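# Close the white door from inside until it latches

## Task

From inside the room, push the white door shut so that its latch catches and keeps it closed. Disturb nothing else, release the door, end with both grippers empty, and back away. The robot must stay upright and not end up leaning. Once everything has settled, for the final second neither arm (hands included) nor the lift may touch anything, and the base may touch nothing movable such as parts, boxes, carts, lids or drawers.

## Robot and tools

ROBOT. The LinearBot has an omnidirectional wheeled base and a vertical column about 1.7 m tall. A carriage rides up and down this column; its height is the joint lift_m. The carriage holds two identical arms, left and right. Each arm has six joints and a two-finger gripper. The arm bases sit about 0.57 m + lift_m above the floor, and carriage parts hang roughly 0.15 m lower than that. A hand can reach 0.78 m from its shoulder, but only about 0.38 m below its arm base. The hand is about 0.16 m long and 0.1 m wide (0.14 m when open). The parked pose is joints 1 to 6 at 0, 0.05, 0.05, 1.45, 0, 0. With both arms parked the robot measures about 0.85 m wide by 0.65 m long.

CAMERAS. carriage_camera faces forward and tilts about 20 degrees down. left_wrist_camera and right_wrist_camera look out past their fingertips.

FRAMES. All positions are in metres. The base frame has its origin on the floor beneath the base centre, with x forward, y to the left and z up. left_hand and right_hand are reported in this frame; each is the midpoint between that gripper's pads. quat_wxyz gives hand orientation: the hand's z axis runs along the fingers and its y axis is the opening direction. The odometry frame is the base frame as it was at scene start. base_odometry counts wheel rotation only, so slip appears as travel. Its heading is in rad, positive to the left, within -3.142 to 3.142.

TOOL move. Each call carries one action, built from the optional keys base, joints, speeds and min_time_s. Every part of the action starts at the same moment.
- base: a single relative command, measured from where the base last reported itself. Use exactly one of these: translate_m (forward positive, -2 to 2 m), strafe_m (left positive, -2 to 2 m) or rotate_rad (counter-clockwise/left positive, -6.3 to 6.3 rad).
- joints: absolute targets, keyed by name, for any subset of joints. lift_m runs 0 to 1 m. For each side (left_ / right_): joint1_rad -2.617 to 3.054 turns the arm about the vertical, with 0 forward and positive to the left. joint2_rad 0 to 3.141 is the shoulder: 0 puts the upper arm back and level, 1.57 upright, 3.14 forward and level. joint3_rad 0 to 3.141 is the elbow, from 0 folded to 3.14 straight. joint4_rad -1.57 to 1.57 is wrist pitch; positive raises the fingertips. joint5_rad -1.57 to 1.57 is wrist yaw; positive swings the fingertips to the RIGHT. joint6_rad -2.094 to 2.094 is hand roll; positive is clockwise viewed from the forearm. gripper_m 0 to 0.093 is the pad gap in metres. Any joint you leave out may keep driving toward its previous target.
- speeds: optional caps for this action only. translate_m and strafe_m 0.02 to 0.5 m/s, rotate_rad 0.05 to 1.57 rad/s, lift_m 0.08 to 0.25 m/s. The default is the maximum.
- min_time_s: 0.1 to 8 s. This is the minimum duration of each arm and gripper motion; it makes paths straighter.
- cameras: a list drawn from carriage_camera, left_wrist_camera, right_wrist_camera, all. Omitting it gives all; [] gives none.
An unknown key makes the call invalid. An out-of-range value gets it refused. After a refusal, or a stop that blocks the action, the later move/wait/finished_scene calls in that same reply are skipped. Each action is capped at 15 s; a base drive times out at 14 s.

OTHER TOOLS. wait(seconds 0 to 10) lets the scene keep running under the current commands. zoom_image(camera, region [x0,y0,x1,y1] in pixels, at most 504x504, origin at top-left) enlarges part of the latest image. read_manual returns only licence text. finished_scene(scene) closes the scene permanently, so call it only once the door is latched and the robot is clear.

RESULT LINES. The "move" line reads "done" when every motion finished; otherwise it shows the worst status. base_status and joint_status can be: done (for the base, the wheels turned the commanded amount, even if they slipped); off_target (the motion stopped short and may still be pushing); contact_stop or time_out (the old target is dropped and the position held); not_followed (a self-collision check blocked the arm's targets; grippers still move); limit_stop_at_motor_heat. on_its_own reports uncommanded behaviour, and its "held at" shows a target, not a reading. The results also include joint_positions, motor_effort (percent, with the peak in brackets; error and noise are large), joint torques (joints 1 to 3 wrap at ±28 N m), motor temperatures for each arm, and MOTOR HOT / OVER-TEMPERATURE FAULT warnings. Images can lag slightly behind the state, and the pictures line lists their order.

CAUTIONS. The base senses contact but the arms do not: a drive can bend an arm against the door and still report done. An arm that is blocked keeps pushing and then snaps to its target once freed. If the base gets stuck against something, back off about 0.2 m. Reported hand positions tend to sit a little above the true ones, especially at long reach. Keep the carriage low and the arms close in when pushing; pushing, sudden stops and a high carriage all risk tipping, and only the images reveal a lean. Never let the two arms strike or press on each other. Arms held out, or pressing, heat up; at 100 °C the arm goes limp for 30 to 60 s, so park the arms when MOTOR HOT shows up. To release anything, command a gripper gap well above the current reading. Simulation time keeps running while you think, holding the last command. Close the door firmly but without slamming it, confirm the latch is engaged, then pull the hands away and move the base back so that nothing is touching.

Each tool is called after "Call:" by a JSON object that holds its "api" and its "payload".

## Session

Call:
{"api": "move", "payload": {}}

Scene clock: 0.00 s.
Joint torques (N m): no reading
Motor temperatures (°C): left_arm=[30 32 34 30 28 30 27] | right_arm=[30 31 32 28 29 29 31]
base_odometry: x=+0.000 y=+0.000 heading=+0.000
base_status: not commanded
joint_positions: lift_m=+0.300 left_joint1_rad=-0.008 left_joint2_rad=+0.051 left_joint3_rad=+0.041 left_joint4_rad=+1.440 left_joint5_rad=+0.011 left_joint6_rad=+0.011 left_gripper_m=+0.09396 right_joint1_rad=+0.018 right_joint2_rad=+0.067 right_joint3_rad=+0.063 right_joint4_rad=+1.447 right_joint5_rad=+0.039 right_joint6_rad=-0.006 right_gripper_m=+0.09396
joint_status: not commanded
motor_effort: lift_m=+18 drive_wheels=+0
left_hand: x=+0.2518 y=+0.2950 z=+1.3085 quat_wxyz=(+0.997, +0.006, +0.071, +0.001) (m; base frame)
right_hand: x=+0.2485 y=-0.3032 z=+1.3145 quat_wxyz=(+0.998, +0.018, +0.064, +0.005) (m; base frame)
pictures: carriage_camera, left_wrist_camera, right_wrist_camera
Images, in order (width x height): carriage_camera 672x504, left_wrist_camera 672x504, right_wrist_camera 672x504.

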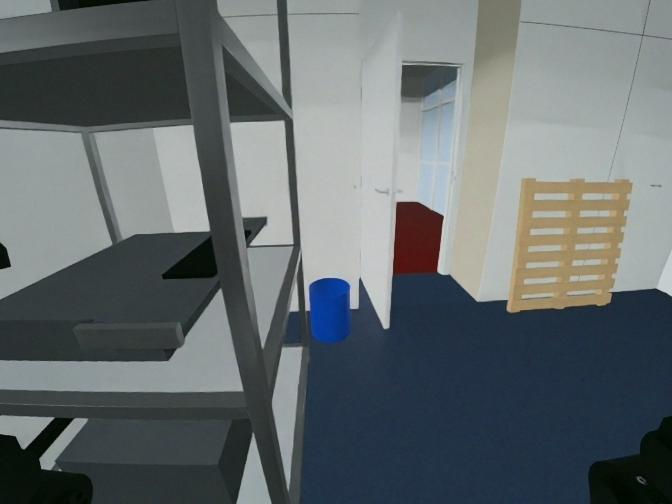

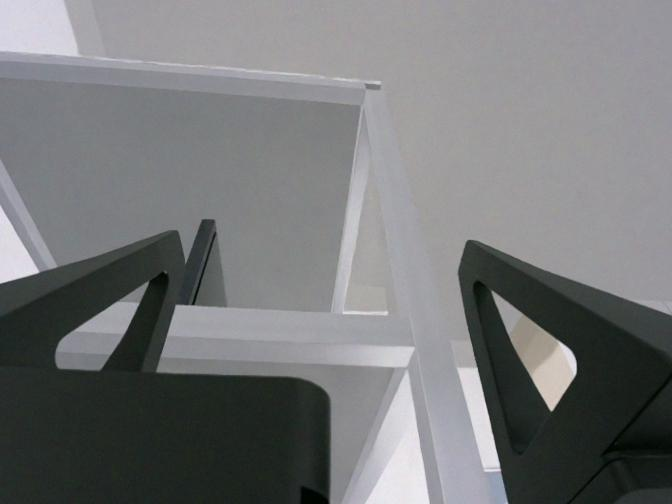

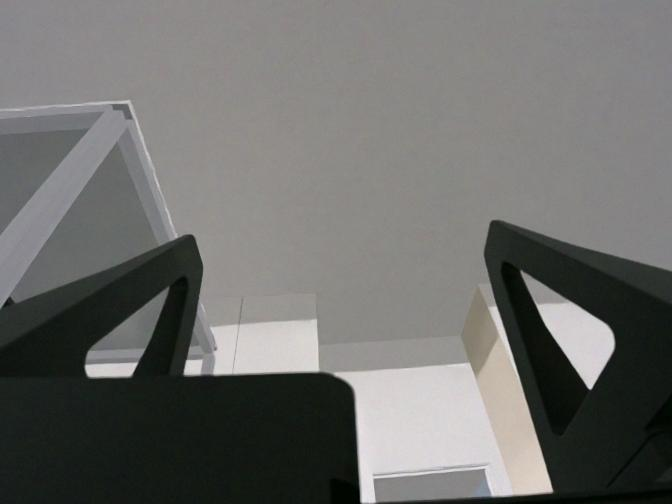

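Call:
{"api": "move", "payload": {"base": {"rotate_rad": 0.045}, "joints": {"left_gripper_m": 0, "right_gripper_m": 0, "lift_m": 0.2}, "cameras": []}}

Call:
{"api": "move", "payload": {"base": {"strafe_m": -0.66}, "cameras": []}}

Call:
{"api": "move", "payload": {"base": {"translate_m": 0.6}, "joints": {"left_joint1_rad": 0.1, "left_joint2_rad": 1.57, "left_joint3_rad": 1.57, "left_joint4_rad": 0, "left_joint5_rad": 0, "left_joint6_rad": 0}, "cameras": ["carriage_camera","left_wrist_camera"]}}

Scene clock: 14.60 s.
Joint torques (N m): left_arm=[-0.2 3.93 5.55 -0.13 0.1 0.07] | right_arm=[-0.09 3.89 6.05 -0.2 -0.11 -0.04]
Motor temperatures (°C): left_arm=[29 32 35 30 28 30 27] | right_arm=[30 32 32 28 29 29 31]
move: done
base_odometry: x=+0.000 y=+0.000 heading=+0.045
base_status: done
joint_positions: lift_m=+0.200 left_joint1_rad=-0.008 left_joint2_rad=+0.051 left_joint3_rad=+0.041 left_joint4_rad=+1.440 left_joint5_rad=+0.011 left_joint6_rad=+0.011 left_gripper_m=+0.00059 right_joint1_rad=+0.018 right_joint2_rad=+0.067 right_joint3_rad=+0.063 right_joint4_rad=+1.447 right_joint5_rad=+0.039 right_joint6_rad=-0.006 right_gripper_m=+0.00010
joint_status: all done
motor_effort: lift_m=+19(20) drive_wheels=-1(9)
left_hand: x=+0.2518 y=+0.2950 z=+1.2084 quat_wxyz=(+0.997, +0.006, +0.071, +0.001) (m; base frame)
right_hand: x=+0.2485 y=-0.3032 z=+1.2144 quat_wxyz=(+0.998, +0.018, +0.064, +0.005) (m; base frame)
pictures: none
No camera images: "cameras" was empty.

Scene clock: 18.13 s.
Joint torques (N m): left_arm=[-0.03 3.84 5.45 -0.09 0.09 0.08] | right_arm=[-0.21 3.78 6.13 -0.22 -0.11 -0.04]
Motor temperatures (°C): left_arm=[29 32 35 30 28 30 27] | right_arm=[30 32 32 28 29 29 31]
move: done
base_odometry: x=+0.029 y=-0.659 heading=+0.044
base_status: done
joint_positions: lift_m=+0.200 left_joint1_rad=-0.007 left_joint2_rad=+0.051 left_joint3_rad=+0.041 left_joint4_rad=+1.440 left_joint5_rad=+0.011 left_joint6_rad=+0.011 left_gripper_m=+0.00059 right_joint1_rad=+0.019 right_joint2_rad=+0.067 right_joint3_rad=+0.063 right_joint4_rad=+1.447 right_joint5_rad=+0.039 right_joint6_rad=-0.006 right_gripper_m=+0.00010
joint_status: not commanded
motor_effort: lift_m=+18(19) drive_wheels=-5(19)
left_hand: x=+0.2518 y=+0.2950 z=+1.2084 quat_wxyz=(+0.997, +0.006, +0.071, +0.001) (m; base frame)
right_hand: x=+0.2485 y=-0.3032 z=+1.2144 quat_wxyz=(+0.998, +0.018, +0.064, +0.005) (m; base frame)
pictures: none
No camera images: "cameras" was empty.

Scene clock: 21.50 s.
Joint torques (N m): left_arm=[0.23 -7.43 9.51 1.94 -0.02 -0.09] | right_arm=[-0.17 3.92 6.13 -0.17 -0.1 -0.04]
Motor temperatures (°C): left_arm=[29 32 36 31 28 30 27] | right_arm=[30 32 33 28 29 29 31]
move: done
base_odometry: x=+0.628 y=-0.633 heading=+0.044
base_status: done
joint_positions: lift_m=+0.200 left_joint1_rad=+0.095 left_joint2_rad=+1.565 left_joint3_rad=+1.541 left_joint4_rad=+0.007 left_joint5_rad=+0.011 left_joint6_rad=+0.011 left_gripper_m=+0.00058 right_joint1_rad=+0.019 right_joint2_rad=+0.067 right_joint3_rad=+0.063 right_joint4_rad=+1.446 right_joint5_rad=+0.039 right_joint6_rad=-0.006 right_gripper_m=+0.00010
joint_status: all done
motor_effort: lift_m=+18(19) drive_wheels=-2(14)
left_hand: x=+0.7237 y=+0.3436 z=+1.2080 quat_wxyz=(+0.700, -0.026, +0.713, +0.033) (m; base frame)
right_hand: x=+0.2487 y=-0.3032 z=+1.2144 quat_wxyz=(+0.998, +0.018, +0.065, +0.005) (m; base frame)
pictures: carriage_camera, left_wrist_camera
Images, in order (width x height): carriage_camera 672x504, left_wrist_camera 672x504.

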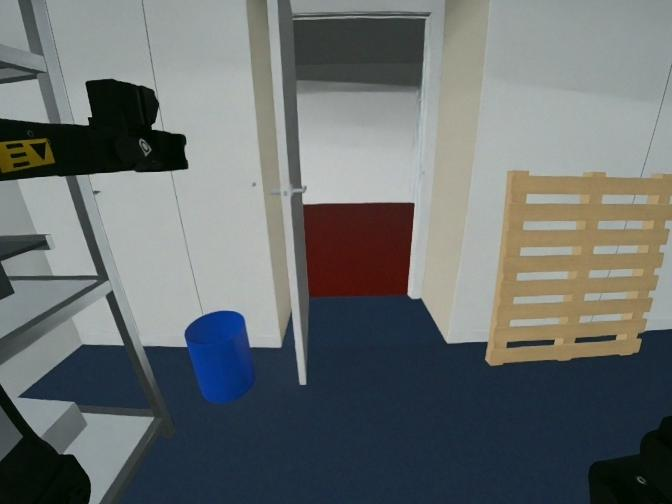

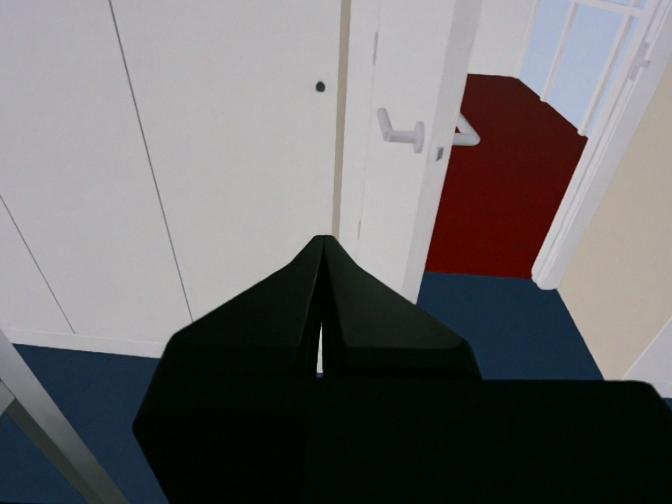

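Call:
{"api": "move", "payload": {"base": {"translate_m": 0.76}, "cameras": ["left_wrist_camera","carriage_camera"]}}

Call:
{"api": "move", "payload": {"base": {"strafe_m": -0.3}, "speeds": {"strafe_m": 0.18}, "cameras": ["carriage_camera"]}}

Call:
{"api": "move", "payload": {"base": {"translate_m": 0.1}, "speeds": {"translate_m": 0.2}, "cameras": []}}

Call:
{"api": "move", "payload": {"base": {"rotate_rad": -0.7}, "joints": {"left_joint1_rad": 0.7}, "speeds": {"rotate_rad": 0.3}, "min_time_s": 2.5, "cameras": ["carriage_camera"]}}

Scene clock: 36.03 s.
Joint torques (N m): left_arm=[0.31 -7.73 9.5 1.97 -0.06 -0.06] | right_arm=[-0.1 3.81 6.15 -0.17 -0.09 -0.03]
Motor temperatures (°C): left_arm=[29 34 40 33 28 30 27] | right_arm=[30 32 33 28 29 29 31]
move: done
base_odometry: x=+1.388 y=-0.601 heading=+0.043
base_status: done
joint_positions: lift_m=+0.200 left_joint1_rad=+0.095 left_joint2_rad=+1.567 left_joint3_rad=+1.543 left_joint4_rad=+0.003 left_joint5_rad=+0.011 left_joint6_rad=+0.011 left_gripper_m=+0.00058 right_joint1_rad=+0.019 right_joint2_rad=+0.067 right_joint3_rad=+0.063 right_joint4_rad=+1.445 right_joint5_rad=+0.039 right_joint6_rad=-0.006 right_gripper_m=+0.00010
joint_status: not commanded
motor_effort: lift_m=+18(18) drive_wheels=-3(14)
left_hand: x=+0.7243 y=+0.3437 z=+1.2066 quat_wxyz=(+0.698, -0.026, +0.714, +0.033) (m; base frame)
right_hand: x=+0.2489 y=-0.3032 z=+1.2144 quat_wxyz=(+0.998, +0.018, +0.065, +0.005) (m; base frame)
pictures: carriage_camera, left_wrist_camera
Images, in order (width x height): carriage_camera 672x504, left_wrist_camera 672x504.

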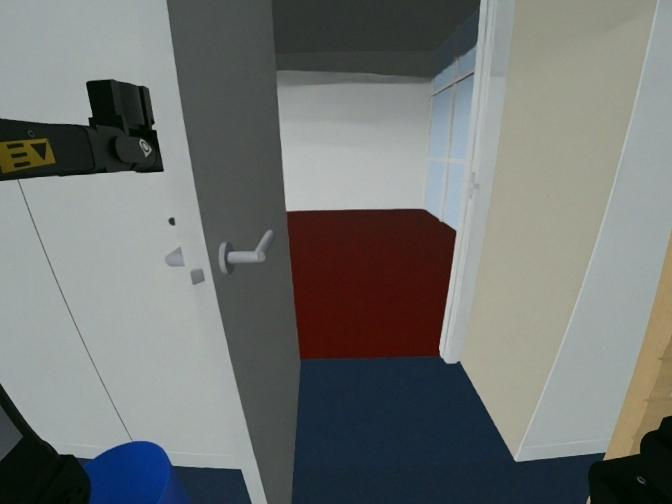

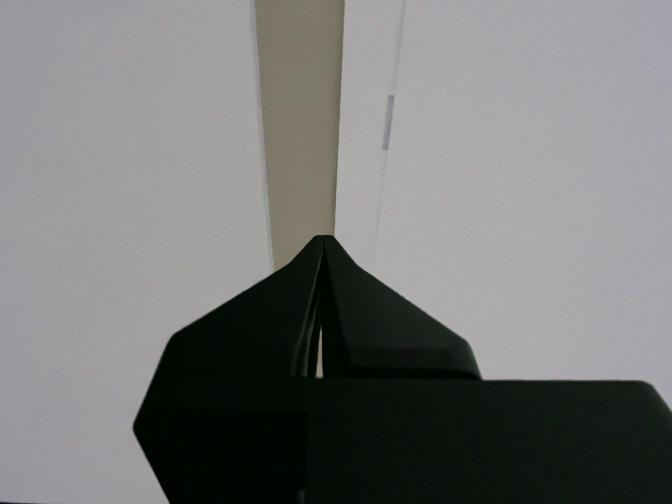

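Scene clock: 38.70 s.
Joint torques (N m): left_arm=[-0.27 -7.71 9.37 2.02 0.23 -0.03] | right_arm=[-0.2 3.85 6.06 -0.19 -0.11 -0.04]
Motor temperatures (°C): left_arm=[29 34 41 34 28 30 27] | right_arm=[30 32 33 28 29 29 31]
move: done
base_odometry: x=+1.401 y=-0.900 heading=+0.043
base_status: done
joint_positions: lift_m=+0.200 left_joint1_rad=+0.102 left_joint2_rad=+1.567 left_joint3_rad=+1.543 left_joint4_rad=+0.001 left_joint5_rad=-0.013 left_joint6_rad=+0.008 left_gripper_m=+0.00058 right_joint1_rad=+0.019 right_joint2_rad=+0.067 right_joint3_rad=+0.063 right_joint4_rad=+1.445 right_joint5_rad=+0.039 right_joint6_rad=-0.006 right_gripper_m=+0.00010
joint_status: not commanded
motor_effort: lift_m=+18(18) drive_wheels=-2(14)
left_hand: x=+0.7235 y=+0.3516 z=+1.2065 quat_wxyz=(+0.698, -0.038, +0.714, +0.043) (m; base frame)
right_hand: x=+0.2489 y=-0.3031 z=+1.2144 quat_wxyz=(+0.998, +0.018, +0.065, +0.005) (m; base frame)
pictures: carriage_camera
Images, in order (width x height): carriage_camera 672x504.

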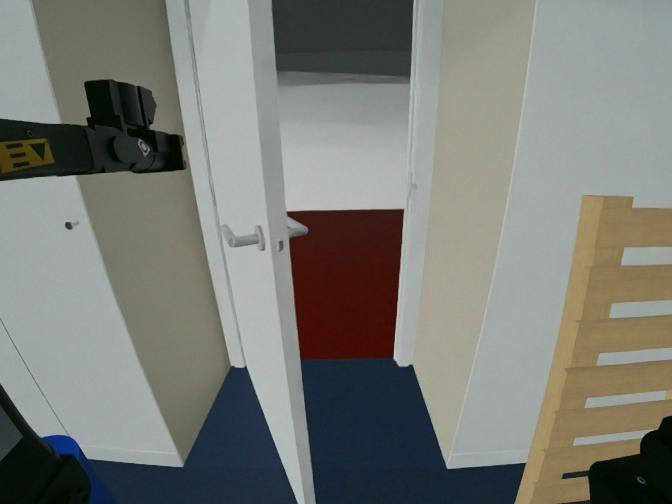

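Scene clock: 40.23 s.
Joint torques (N m): left_arm=[-0.18 -7.94 9.46 1.96 0.23 -0.05] | right_arm=[-0.09 3.86 6.05 -0.18 -0.1 -0.04]
Motor temperatures (°C): left_arm=[29 34 41 34 28 30 27] | right_arm=[30 32 33 28 29 29 31]
move: done
base_odometry: x=+1.501 y=-0.896 heading=+0.043
base_status: done
joint_positions: lift_m=+0.200 left_joint1_rad=+0.102 left_joint2_rad=+1.569 left_joint3_rad=+1.544 left_joint4_rad=+0.000 left_joint5_rad=-0.013 left_joint6_rad=+0.008 left_gripper_m=+0.00058 right_joint1_rad=+0.019 right_joint2_rad=+0.067 right_joint3_rad=+0.063 right_joint4_rad=+1.444 right_joint5_rad=+0.039 right_joint6_rad=-0.006 right_gripper_m=+0.00010
joint_status: not commanded
motor_effort: lift_m=+18(18) drive_wheels=-1(13)
left_hand: x=+0.7241 y=+0.3517 z=+1.2058 quat_wxyz=(+0.697, -0.038, +0.715, +0.043) (m; base frame)
right_hand: x=+0.2491 y=-0.3031 z=+1.2144 quat_wxyz=(+0.998, +0.018, +0.066, +0.005) (m; base frame)
pictures: none
No camera images: "cameras" was empty.

Scene clock: 43.23 s.
Joint torques (N m): left_arm=[0.27 -7.97 9.35 1.98 0.31 0.11] | right_arm=[-0.21 3.85 6.15 -0.16 -0.12 -0.04]
Motor temperatures (°C): left_arm=[30 35 41 35 28 30 27] | right_arm=[30 32 33 28 29 29 31]
move: done
base_odometry: x=+1.501 y=-0.896 heading=-0.657
base_status: done
joint_positions: lift_m=+0.200 left_joint1_rad=+0.696 left_joint2_rad=+1.569 left_joint3_rad=+1.544 left_joint4_rad=-0.001 left_joint5_rad=-0.016 left_joint6_rad=-0.004 left_gripper_m=+0.00057 right_joint1_rad=+0.019 right_joint2_rad=+0.067 right_joint3_rad=+0.063 right_joint4_rad=+1.444 right_joint5_rad=+0.039 right_joint6_rad=-0.006 right_gripper_m=+0.00010
joint_status: all done
motor_effort: lift_m=+18(18) drive_wheels=+4(16)
left_hand: x=+0.6060 y=+0.6276 z=+1.2055 quat_wxyz=(+0.654, -0.251, +0.671, +0.242) (m; base frame)
right_hand: x=+0.2491 y=-0.3031 z=+1.2144 quat_wxyz=(+0.998, +0.018, +0.066, +0.005) (m; base frame)
pictures: carriage_camera
Images, in order (width x height): carriage_camera 672x504.

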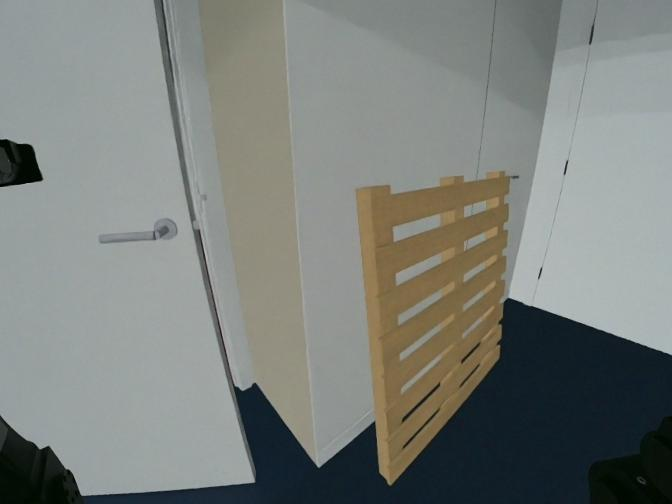

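Same sequence, then press and back off.

Call:
{"api": "move", "payload": {"base": {"translate_m": 0.2}, "speeds": {"translate_m": 0.2}, "cameras": []}}

Call:
{"api": "move", "payload": {"base": {"strafe_m": 0.3}, "speeds": {"strafe_m": 0.15}, "cameras": []}}

Call:
{"api": "move", "payload": {"base": {"strafe_m": 0.2}, "speeds": {"strafe_m": 0.12}, "cameras": ["carriage_camera"]}}

Call:
{"api": "zoom_image", "payload": {"camera": "carriage_camera", "region": [230, 100, 410, 280]}}

Call:
{"api": "move", "payload": {"base": {"strafe_m": -0.25}, "cameras": ["carriage_camera"]}}

Call:
{"api": "zoom_image", "payload": {"camera": "carriage_camera", "region": [180, 100, 360, 280]}}

Scene clock: 53.40 s.
Joint torques (N m): left_arm=[0.02 -7.91 9.39 1.94 0.22 0.1] | right_arm=[-0.18 3.86 6.06 -0.21 -0.11 -0.04]
Motor temperatures (°C): left_arm=[29 36 42 37 28 30 28] | right_arm=[30 33 34 28 29 29 31]
move: done
base_odometry: x=+1.659 y=-1.019 heading=-0.657
base_status: done
joint_positions: lift_m=+0.200 left_joint1_rad=+0.697 left_joint2_rad=+1.569 left_joint3_rad=+1.544 left_joint4_rad=-0.001 left_joint5_rad=-0.012 left_joint6_rad=-0.004 left_gripper_m=+0.00057 right_joint1_rad=+0.019 right_joint2_rad=+0.067 right_joint3_rad=+0.063 right_joint4_rad=+1.444 right_joint5_rad=+0.039 right_joint6_rad=-0.006 right_gripper_m=+0.00010
joint_status: not commanded
motor_effort: lift_m=+18(18) drive_wheels=-3(15)
left_hand: x=+0.6061 y=+0.6275 z=+1.2055 quat_wxyz=(+0.655, -0.250, +0.671, +0.241) (m; base frame)
right_hand: x=+0.2491 y=-0.3031 z=+1.2144 quat_wxyz=(+0.998, +0.018, +0.066, +0.005) (m; base frame)
pictures: none
No camera images: "cameras" was empty.

Scene clock: 56.37 s.
Joint torques (N m): left_arm=[0.03 -7.79 9.26 2.01 0.18 0.09] | right_arm=[-0.27 3.82 6.15 -0.18 -0.11 -0.04]
Motor temperatures (°C): left_arm=[29 36 42 37 28 30 28] | right_arm=[30 33 34 28 29 29 31]
move: done
base_odometry: x=+1.843 y=-0.781 heading=-0.658
base_status: done
joint_positions: lift_m=+0.200 left_joint1_rad=+0.698 left_joint2_rad=+1.569 left_joint3_rad=+1.544 left_joint4_rad=-0.001 left_joint5_rad=-0.010 left_joint6_rad=-0.004 left_gripper_m=+0.00057 right_joint1_rad=+0.019 right_joint2_rad=+0.067 right_joint3_rad=+0.063 right_joint4_rad=+1.444 right_joint5_rad=+0.039 right_joint6_rad=-0.006 right_gripper_m=+0.00010
joint_status: not commanded
motor_effort: lift_m=+18(18) drive_wheels=+0(13)
left_hand: x=+0.6061 y=+0.6275 z=+1.2055 quat_wxyz=(+0.655, -0.250, +0.671, +0.241) (m; base frame)
right_hand: x=+0.2491 y=-0.3031 z=+1.2144 quat_wxyz=(+0.998, +0.018, +0.066, +0.005) (m; base frame)
pictures: none
No camera images: "cameras" was empty.

Scene clock: 58.80 s.
Joint torques (N m): left_arm=[3.63 9.91 7.25 4.65 -4.51 0.08] | right_arm=[-0.25 3.82 6.01 -0.18 -0.1 -0.04]
Motor temperatures (°C): left_arm=[30 36 42 40 29 30 28] | right_arm=[30 33 34 28 29 29 31]
move: done
base_odometry: x=+1.965 y=-0.623 heading=-0.658
base_status: done
joint_positions: lift_m=+0.200 left_joint1_rad=+0.651 left_joint2_rad=+1.406 left_joint3_rad=+1.562 left_joint4_rad=-0.295 left_joint5_rad=+0.401 left_joint6_rad=-0.004 left_gripper_m=+0.00053 right_joint1_rad=+0.019 right_joint2_rad=+0.067 right_joint3_rad=+0.063 right_joint4_rad=+1.444 right_joint5_rad=+0.039 right_joint6_rad=-0.006 right_gripper_m=+0.00010
joint_status: not commanded
motor_effort: lift_m=+18(18) drive_wheels=+6(14)
left_hand: x=+0.6052 y=+0.5102 z=+1.2197 quat_wxyz=(+0.658, -0.114, +0.742, +0.062) (m; base frame)
right_hand: x=+0.2491 y=-0.3032 z=+1.2144 quat_wxyz=(+0.998, +0.018, +0.066, +0.005) (m; base frame)
pictures: carriage_camera
Images, in order (width x height): carriage_camera 672x504.

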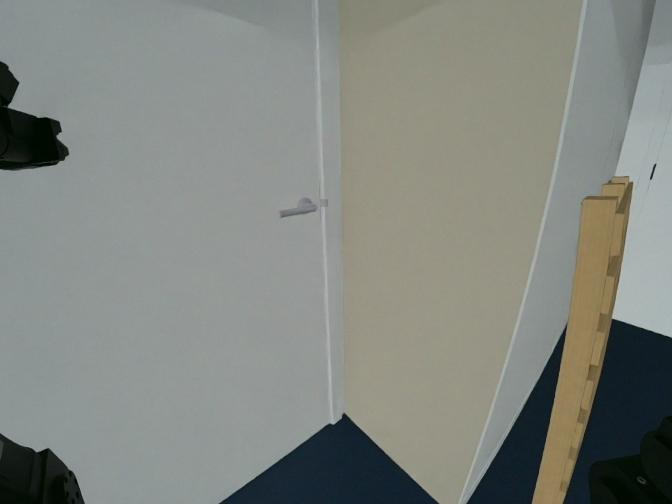

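Scaled by 2.800 from the camera's 672x504 image, which has a finer 960x720 frame.

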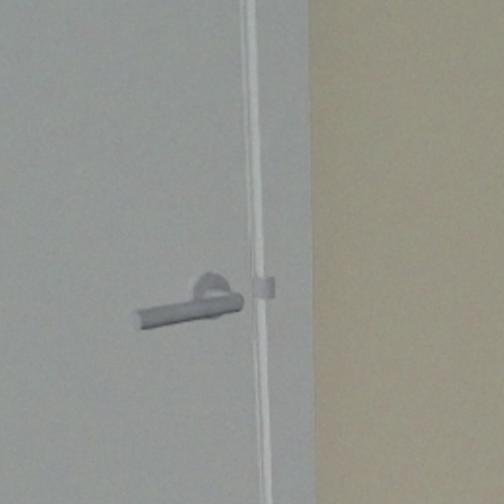

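Scene clock: 61.10 s.
Joint torques (N m): left_arm=[0.01 -8.43 7.75 2.11 -0.06 0.08] | right_arm=[-0.27 3.85 6.08 -0.17 -0.1 -0.06]
Motor temperatures (°C): left_arm=[30 36 42 41 29 30 28] | right_arm=[30 33 34 28 29 29 31]
move: done
base_odometry: x=+1.812 y=-0.821 heading=-0.658
base_status: done
joint_positions: lift_m=+0.200 left_joint1_rad=+0.699 left_joint2_rad=+1.574 left_joint3_rad=+1.562 left_joint4_rad=-0.019 left_joint5_rad=+0.015 left_joint6_rad=-0.004 left_gripper_m=+0.00055 right_joint1_rad=+0.019 right_joint2_rad=+0.067 right_joint3_rad=+0.063 right_joint4_rad=+1.444 right_joint5_rad=+0.039 right_joint6_rad=-0.006 right_gripper_m=+0.00010
joint_status: not commanded
motor_effort: lift_m=+18(18) drive_wheels=-1(11)
left_hand: x=+0.6091 y=+0.6247 z=+1.2076 quat_wxyz=(+0.656, -0.242, +0.676, +0.232) (m; base frame)
right_hand: x=+0.2491 y=-0.3031 z=+1.2144 quat_wxyz=(+0.998, +0.018, +0.066, +0.005) (m; base frame)
pictures: carriage_camera
Images, in order (width x height): carriage_camera 672x504.

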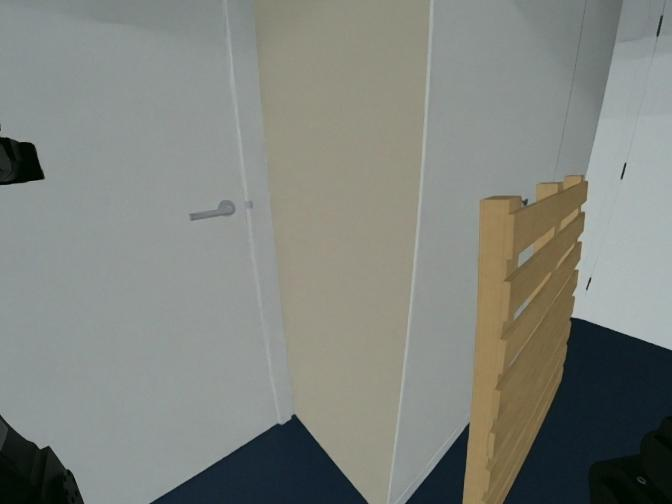

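Scaled by 2.800 from the camera's 672x504 image, which has a finer 960x720 frame.

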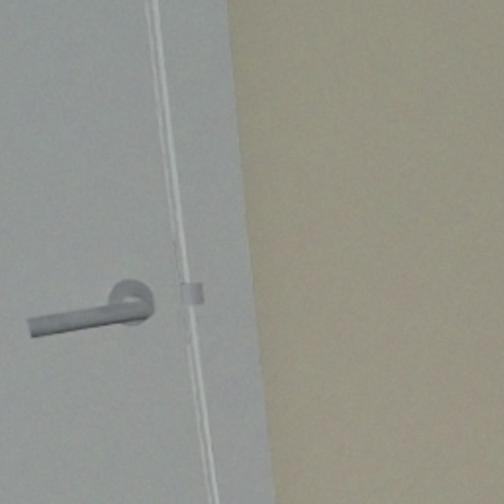

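Call:
{"api": "move", "payload": {"base": {"strafe_m": 0.28}, "speeds": {"strafe_m": 0.15}, "cameras": []}}

Call:
{"api": "move", "payload": {"base": {"strafe_m": -0.28}, "cameras": []}}

Call:
{"api": "move", "payload": {"base": {"translate_m": -0.35}, "joints": {"left_joint1_rad": 0, "left_joint2_rad": 0.05, "left_joint3_rad": 0.05, "left_joint4_rad": 1.45, "left_joint5_rad":0}, "cameras": ["carriage_camera"]}}

Call:
{"api": "zoom_image", "payload": {"camera": "carriage_camera", "region": [180, 100, 360, 280]}}

Scene clock: 74.00 s.
Joint torques (N m): left_arm=[3.89 12.03 6.65 4.94 -5.61 0.09] | right_arm=[0.02 3.85 6.06 -0.18 -0.11 -0.05]
Motor temperatures (°C): left_arm=[30 37 42 43 30 30 28] | right_arm=[30 33 34 28 29 29 31]
move: done
base_odometry: x=+1.983 y=-0.600 heading=-0.658
base_status: done
joint_positions: lift_m=+0.200 left_joint1_rad=+0.646 left_joint2_rad=+1.387 left_joint3_rad=+1.568 left_joint4_rad=-0.329 left_joint5_rad=+0.501 left_joint6_rad=-0.002 left_gripper_m=+0.00051 right_joint1_rad=+0.019 right_joint2_rad=+0.067 right_joint3_rad=+0.063 right_joint4_rad=+1.444 right_joint5_rad=+0.039 right_joint6_rad=-0.006 right_gripper_m=+0.00010
joint_status: not commanded
motor_effort: lift_m=+18(19) drive_wheels=+8(16)
left_hand: x=+0.6035 y=+0.4864 z=+1.2240 quat_wxyz=(+0.660, -0.080, +0.747, +0.022) (m; base frame)
right_hand: x=+0.2491 y=-0.3031 z=+1.2144 quat_wxyz=(+0.998, +0.018, +0.066, +0.005) (m; base frame)
pictures: none
No camera images: "cameras" was empty.

Scene clock: 76.47 s.
Joint torques (N m): left_arm=[0.17 -8.46 6.97 2.18 -0.09 0.09] | right_arm=[-0.14 3.86 6.11 -0.18 -0.09 -0.05]
Motor temperatures (°C): left_arm=[30 37 42 44 30 30 28] | right_arm=[30 33 34 28 29 29 31]
move: done
base_odometry: x=+1.812 y=-0.822 heading=-0.657
base_status: done
joint_positions: lift_m=+0.200 left_joint1_rad=+0.696 left_joint2_rad=+1.576 left_joint3_rad=+1.569 left_joint4_rad=-0.019 left_joint5_rad=+0.015 left_joint6_rad=-0.002 left_gripper_m=+0.00053 right_joint1_rad=+0.019 right_joint2_rad=+0.067 right_joint3_rad=+0.063 right_joint4_rad=+1.444 right_joint5_rad=+0.039 right_joint6_rad=-0.006 right_gripper_m=+0.00010
joint_status: not commanded
motor_effort: lift_m=+18(18) drive_wheels=+0(14)
left_hand: x=+0.6102 y=+0.6236 z=+1.2103 quat_wxyz=(+0.658, -0.240, +0.675, +0.232) (m; base frame)
right_hand: x=+0.2491 y=-0.3031 z=+1.2144 quat_wxyz=(+0.998, +0.018, +0.066, +0.005) (m; base frame)
pictures: none
No camera images: "cameras" was empty.

Scene clock: 79.20 s.
Joint torques (N m): left_arm=[-0.58 3.23 4.48 0 -0.06 0.06] | right_arm=[-0.18 3.84 6.04 -0.18 -0.09 -0.06]
Motor temperatures (°C): left_arm=[30 37 42 42 30 30 28] | right_arm=[30 33 34 28 29 29 31]
move: done
base_odometry: x=+1.535 y=-0.608 heading=-0.657
base_status: done
joint_positions: lift_m=+0.200 left_joint1_rad=+0.006 left_joint2_rad=+0.055 left_joint3_rad=+0.059 left_joint4_rad=+1.440 left_joint5_rad=+0.012 left_joint6_rad=-0.002 left_gripper_m=+0.00053 right_joint1_rad=+0.019 right_joint2_rad=+0.067 right_joint3_rad=+0.063 right_joint4_rad=+1.445 right_joint5_rad=+0.039 right_joint6_rad=-0.006 right_gripper_m=+0.00010
joint_status: all done
motor_effort: lift_m=+18(18) drive_wheels=+1(11)
left_hand: x=+0.2477 y=+0.2953 z=+1.2134 quat_wxyz=(+0.998, +0.006, +0.064, +0.002) (m; base frame)
right_hand: x=+0.2489 y=-0.3031 z=+1.2144 quat_wxyz=(+0.998, +0.018, +0.065, +0.005) (m; base frame)
pictures: carriage_camera
Images, in order (width x height): carriage_camera 672x504.

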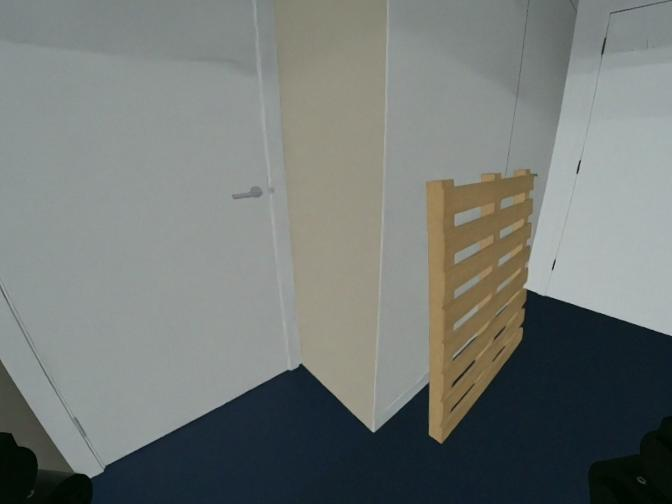

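Scaled by 2.800 from the camera's 672x504 image, which has a finer 960x720 frame.

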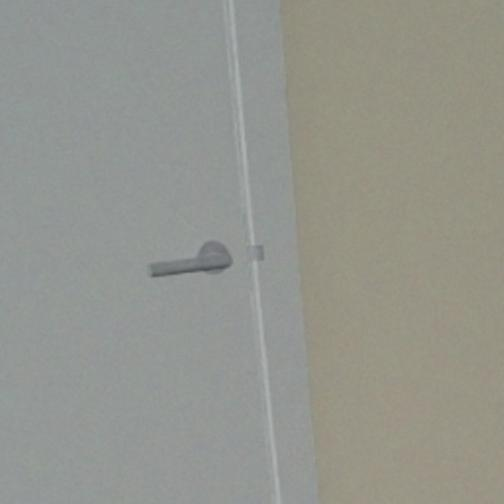

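Call:
{"api": "finished_scene", "payload": {"scene": 3}}

The scene is finished: the task was done.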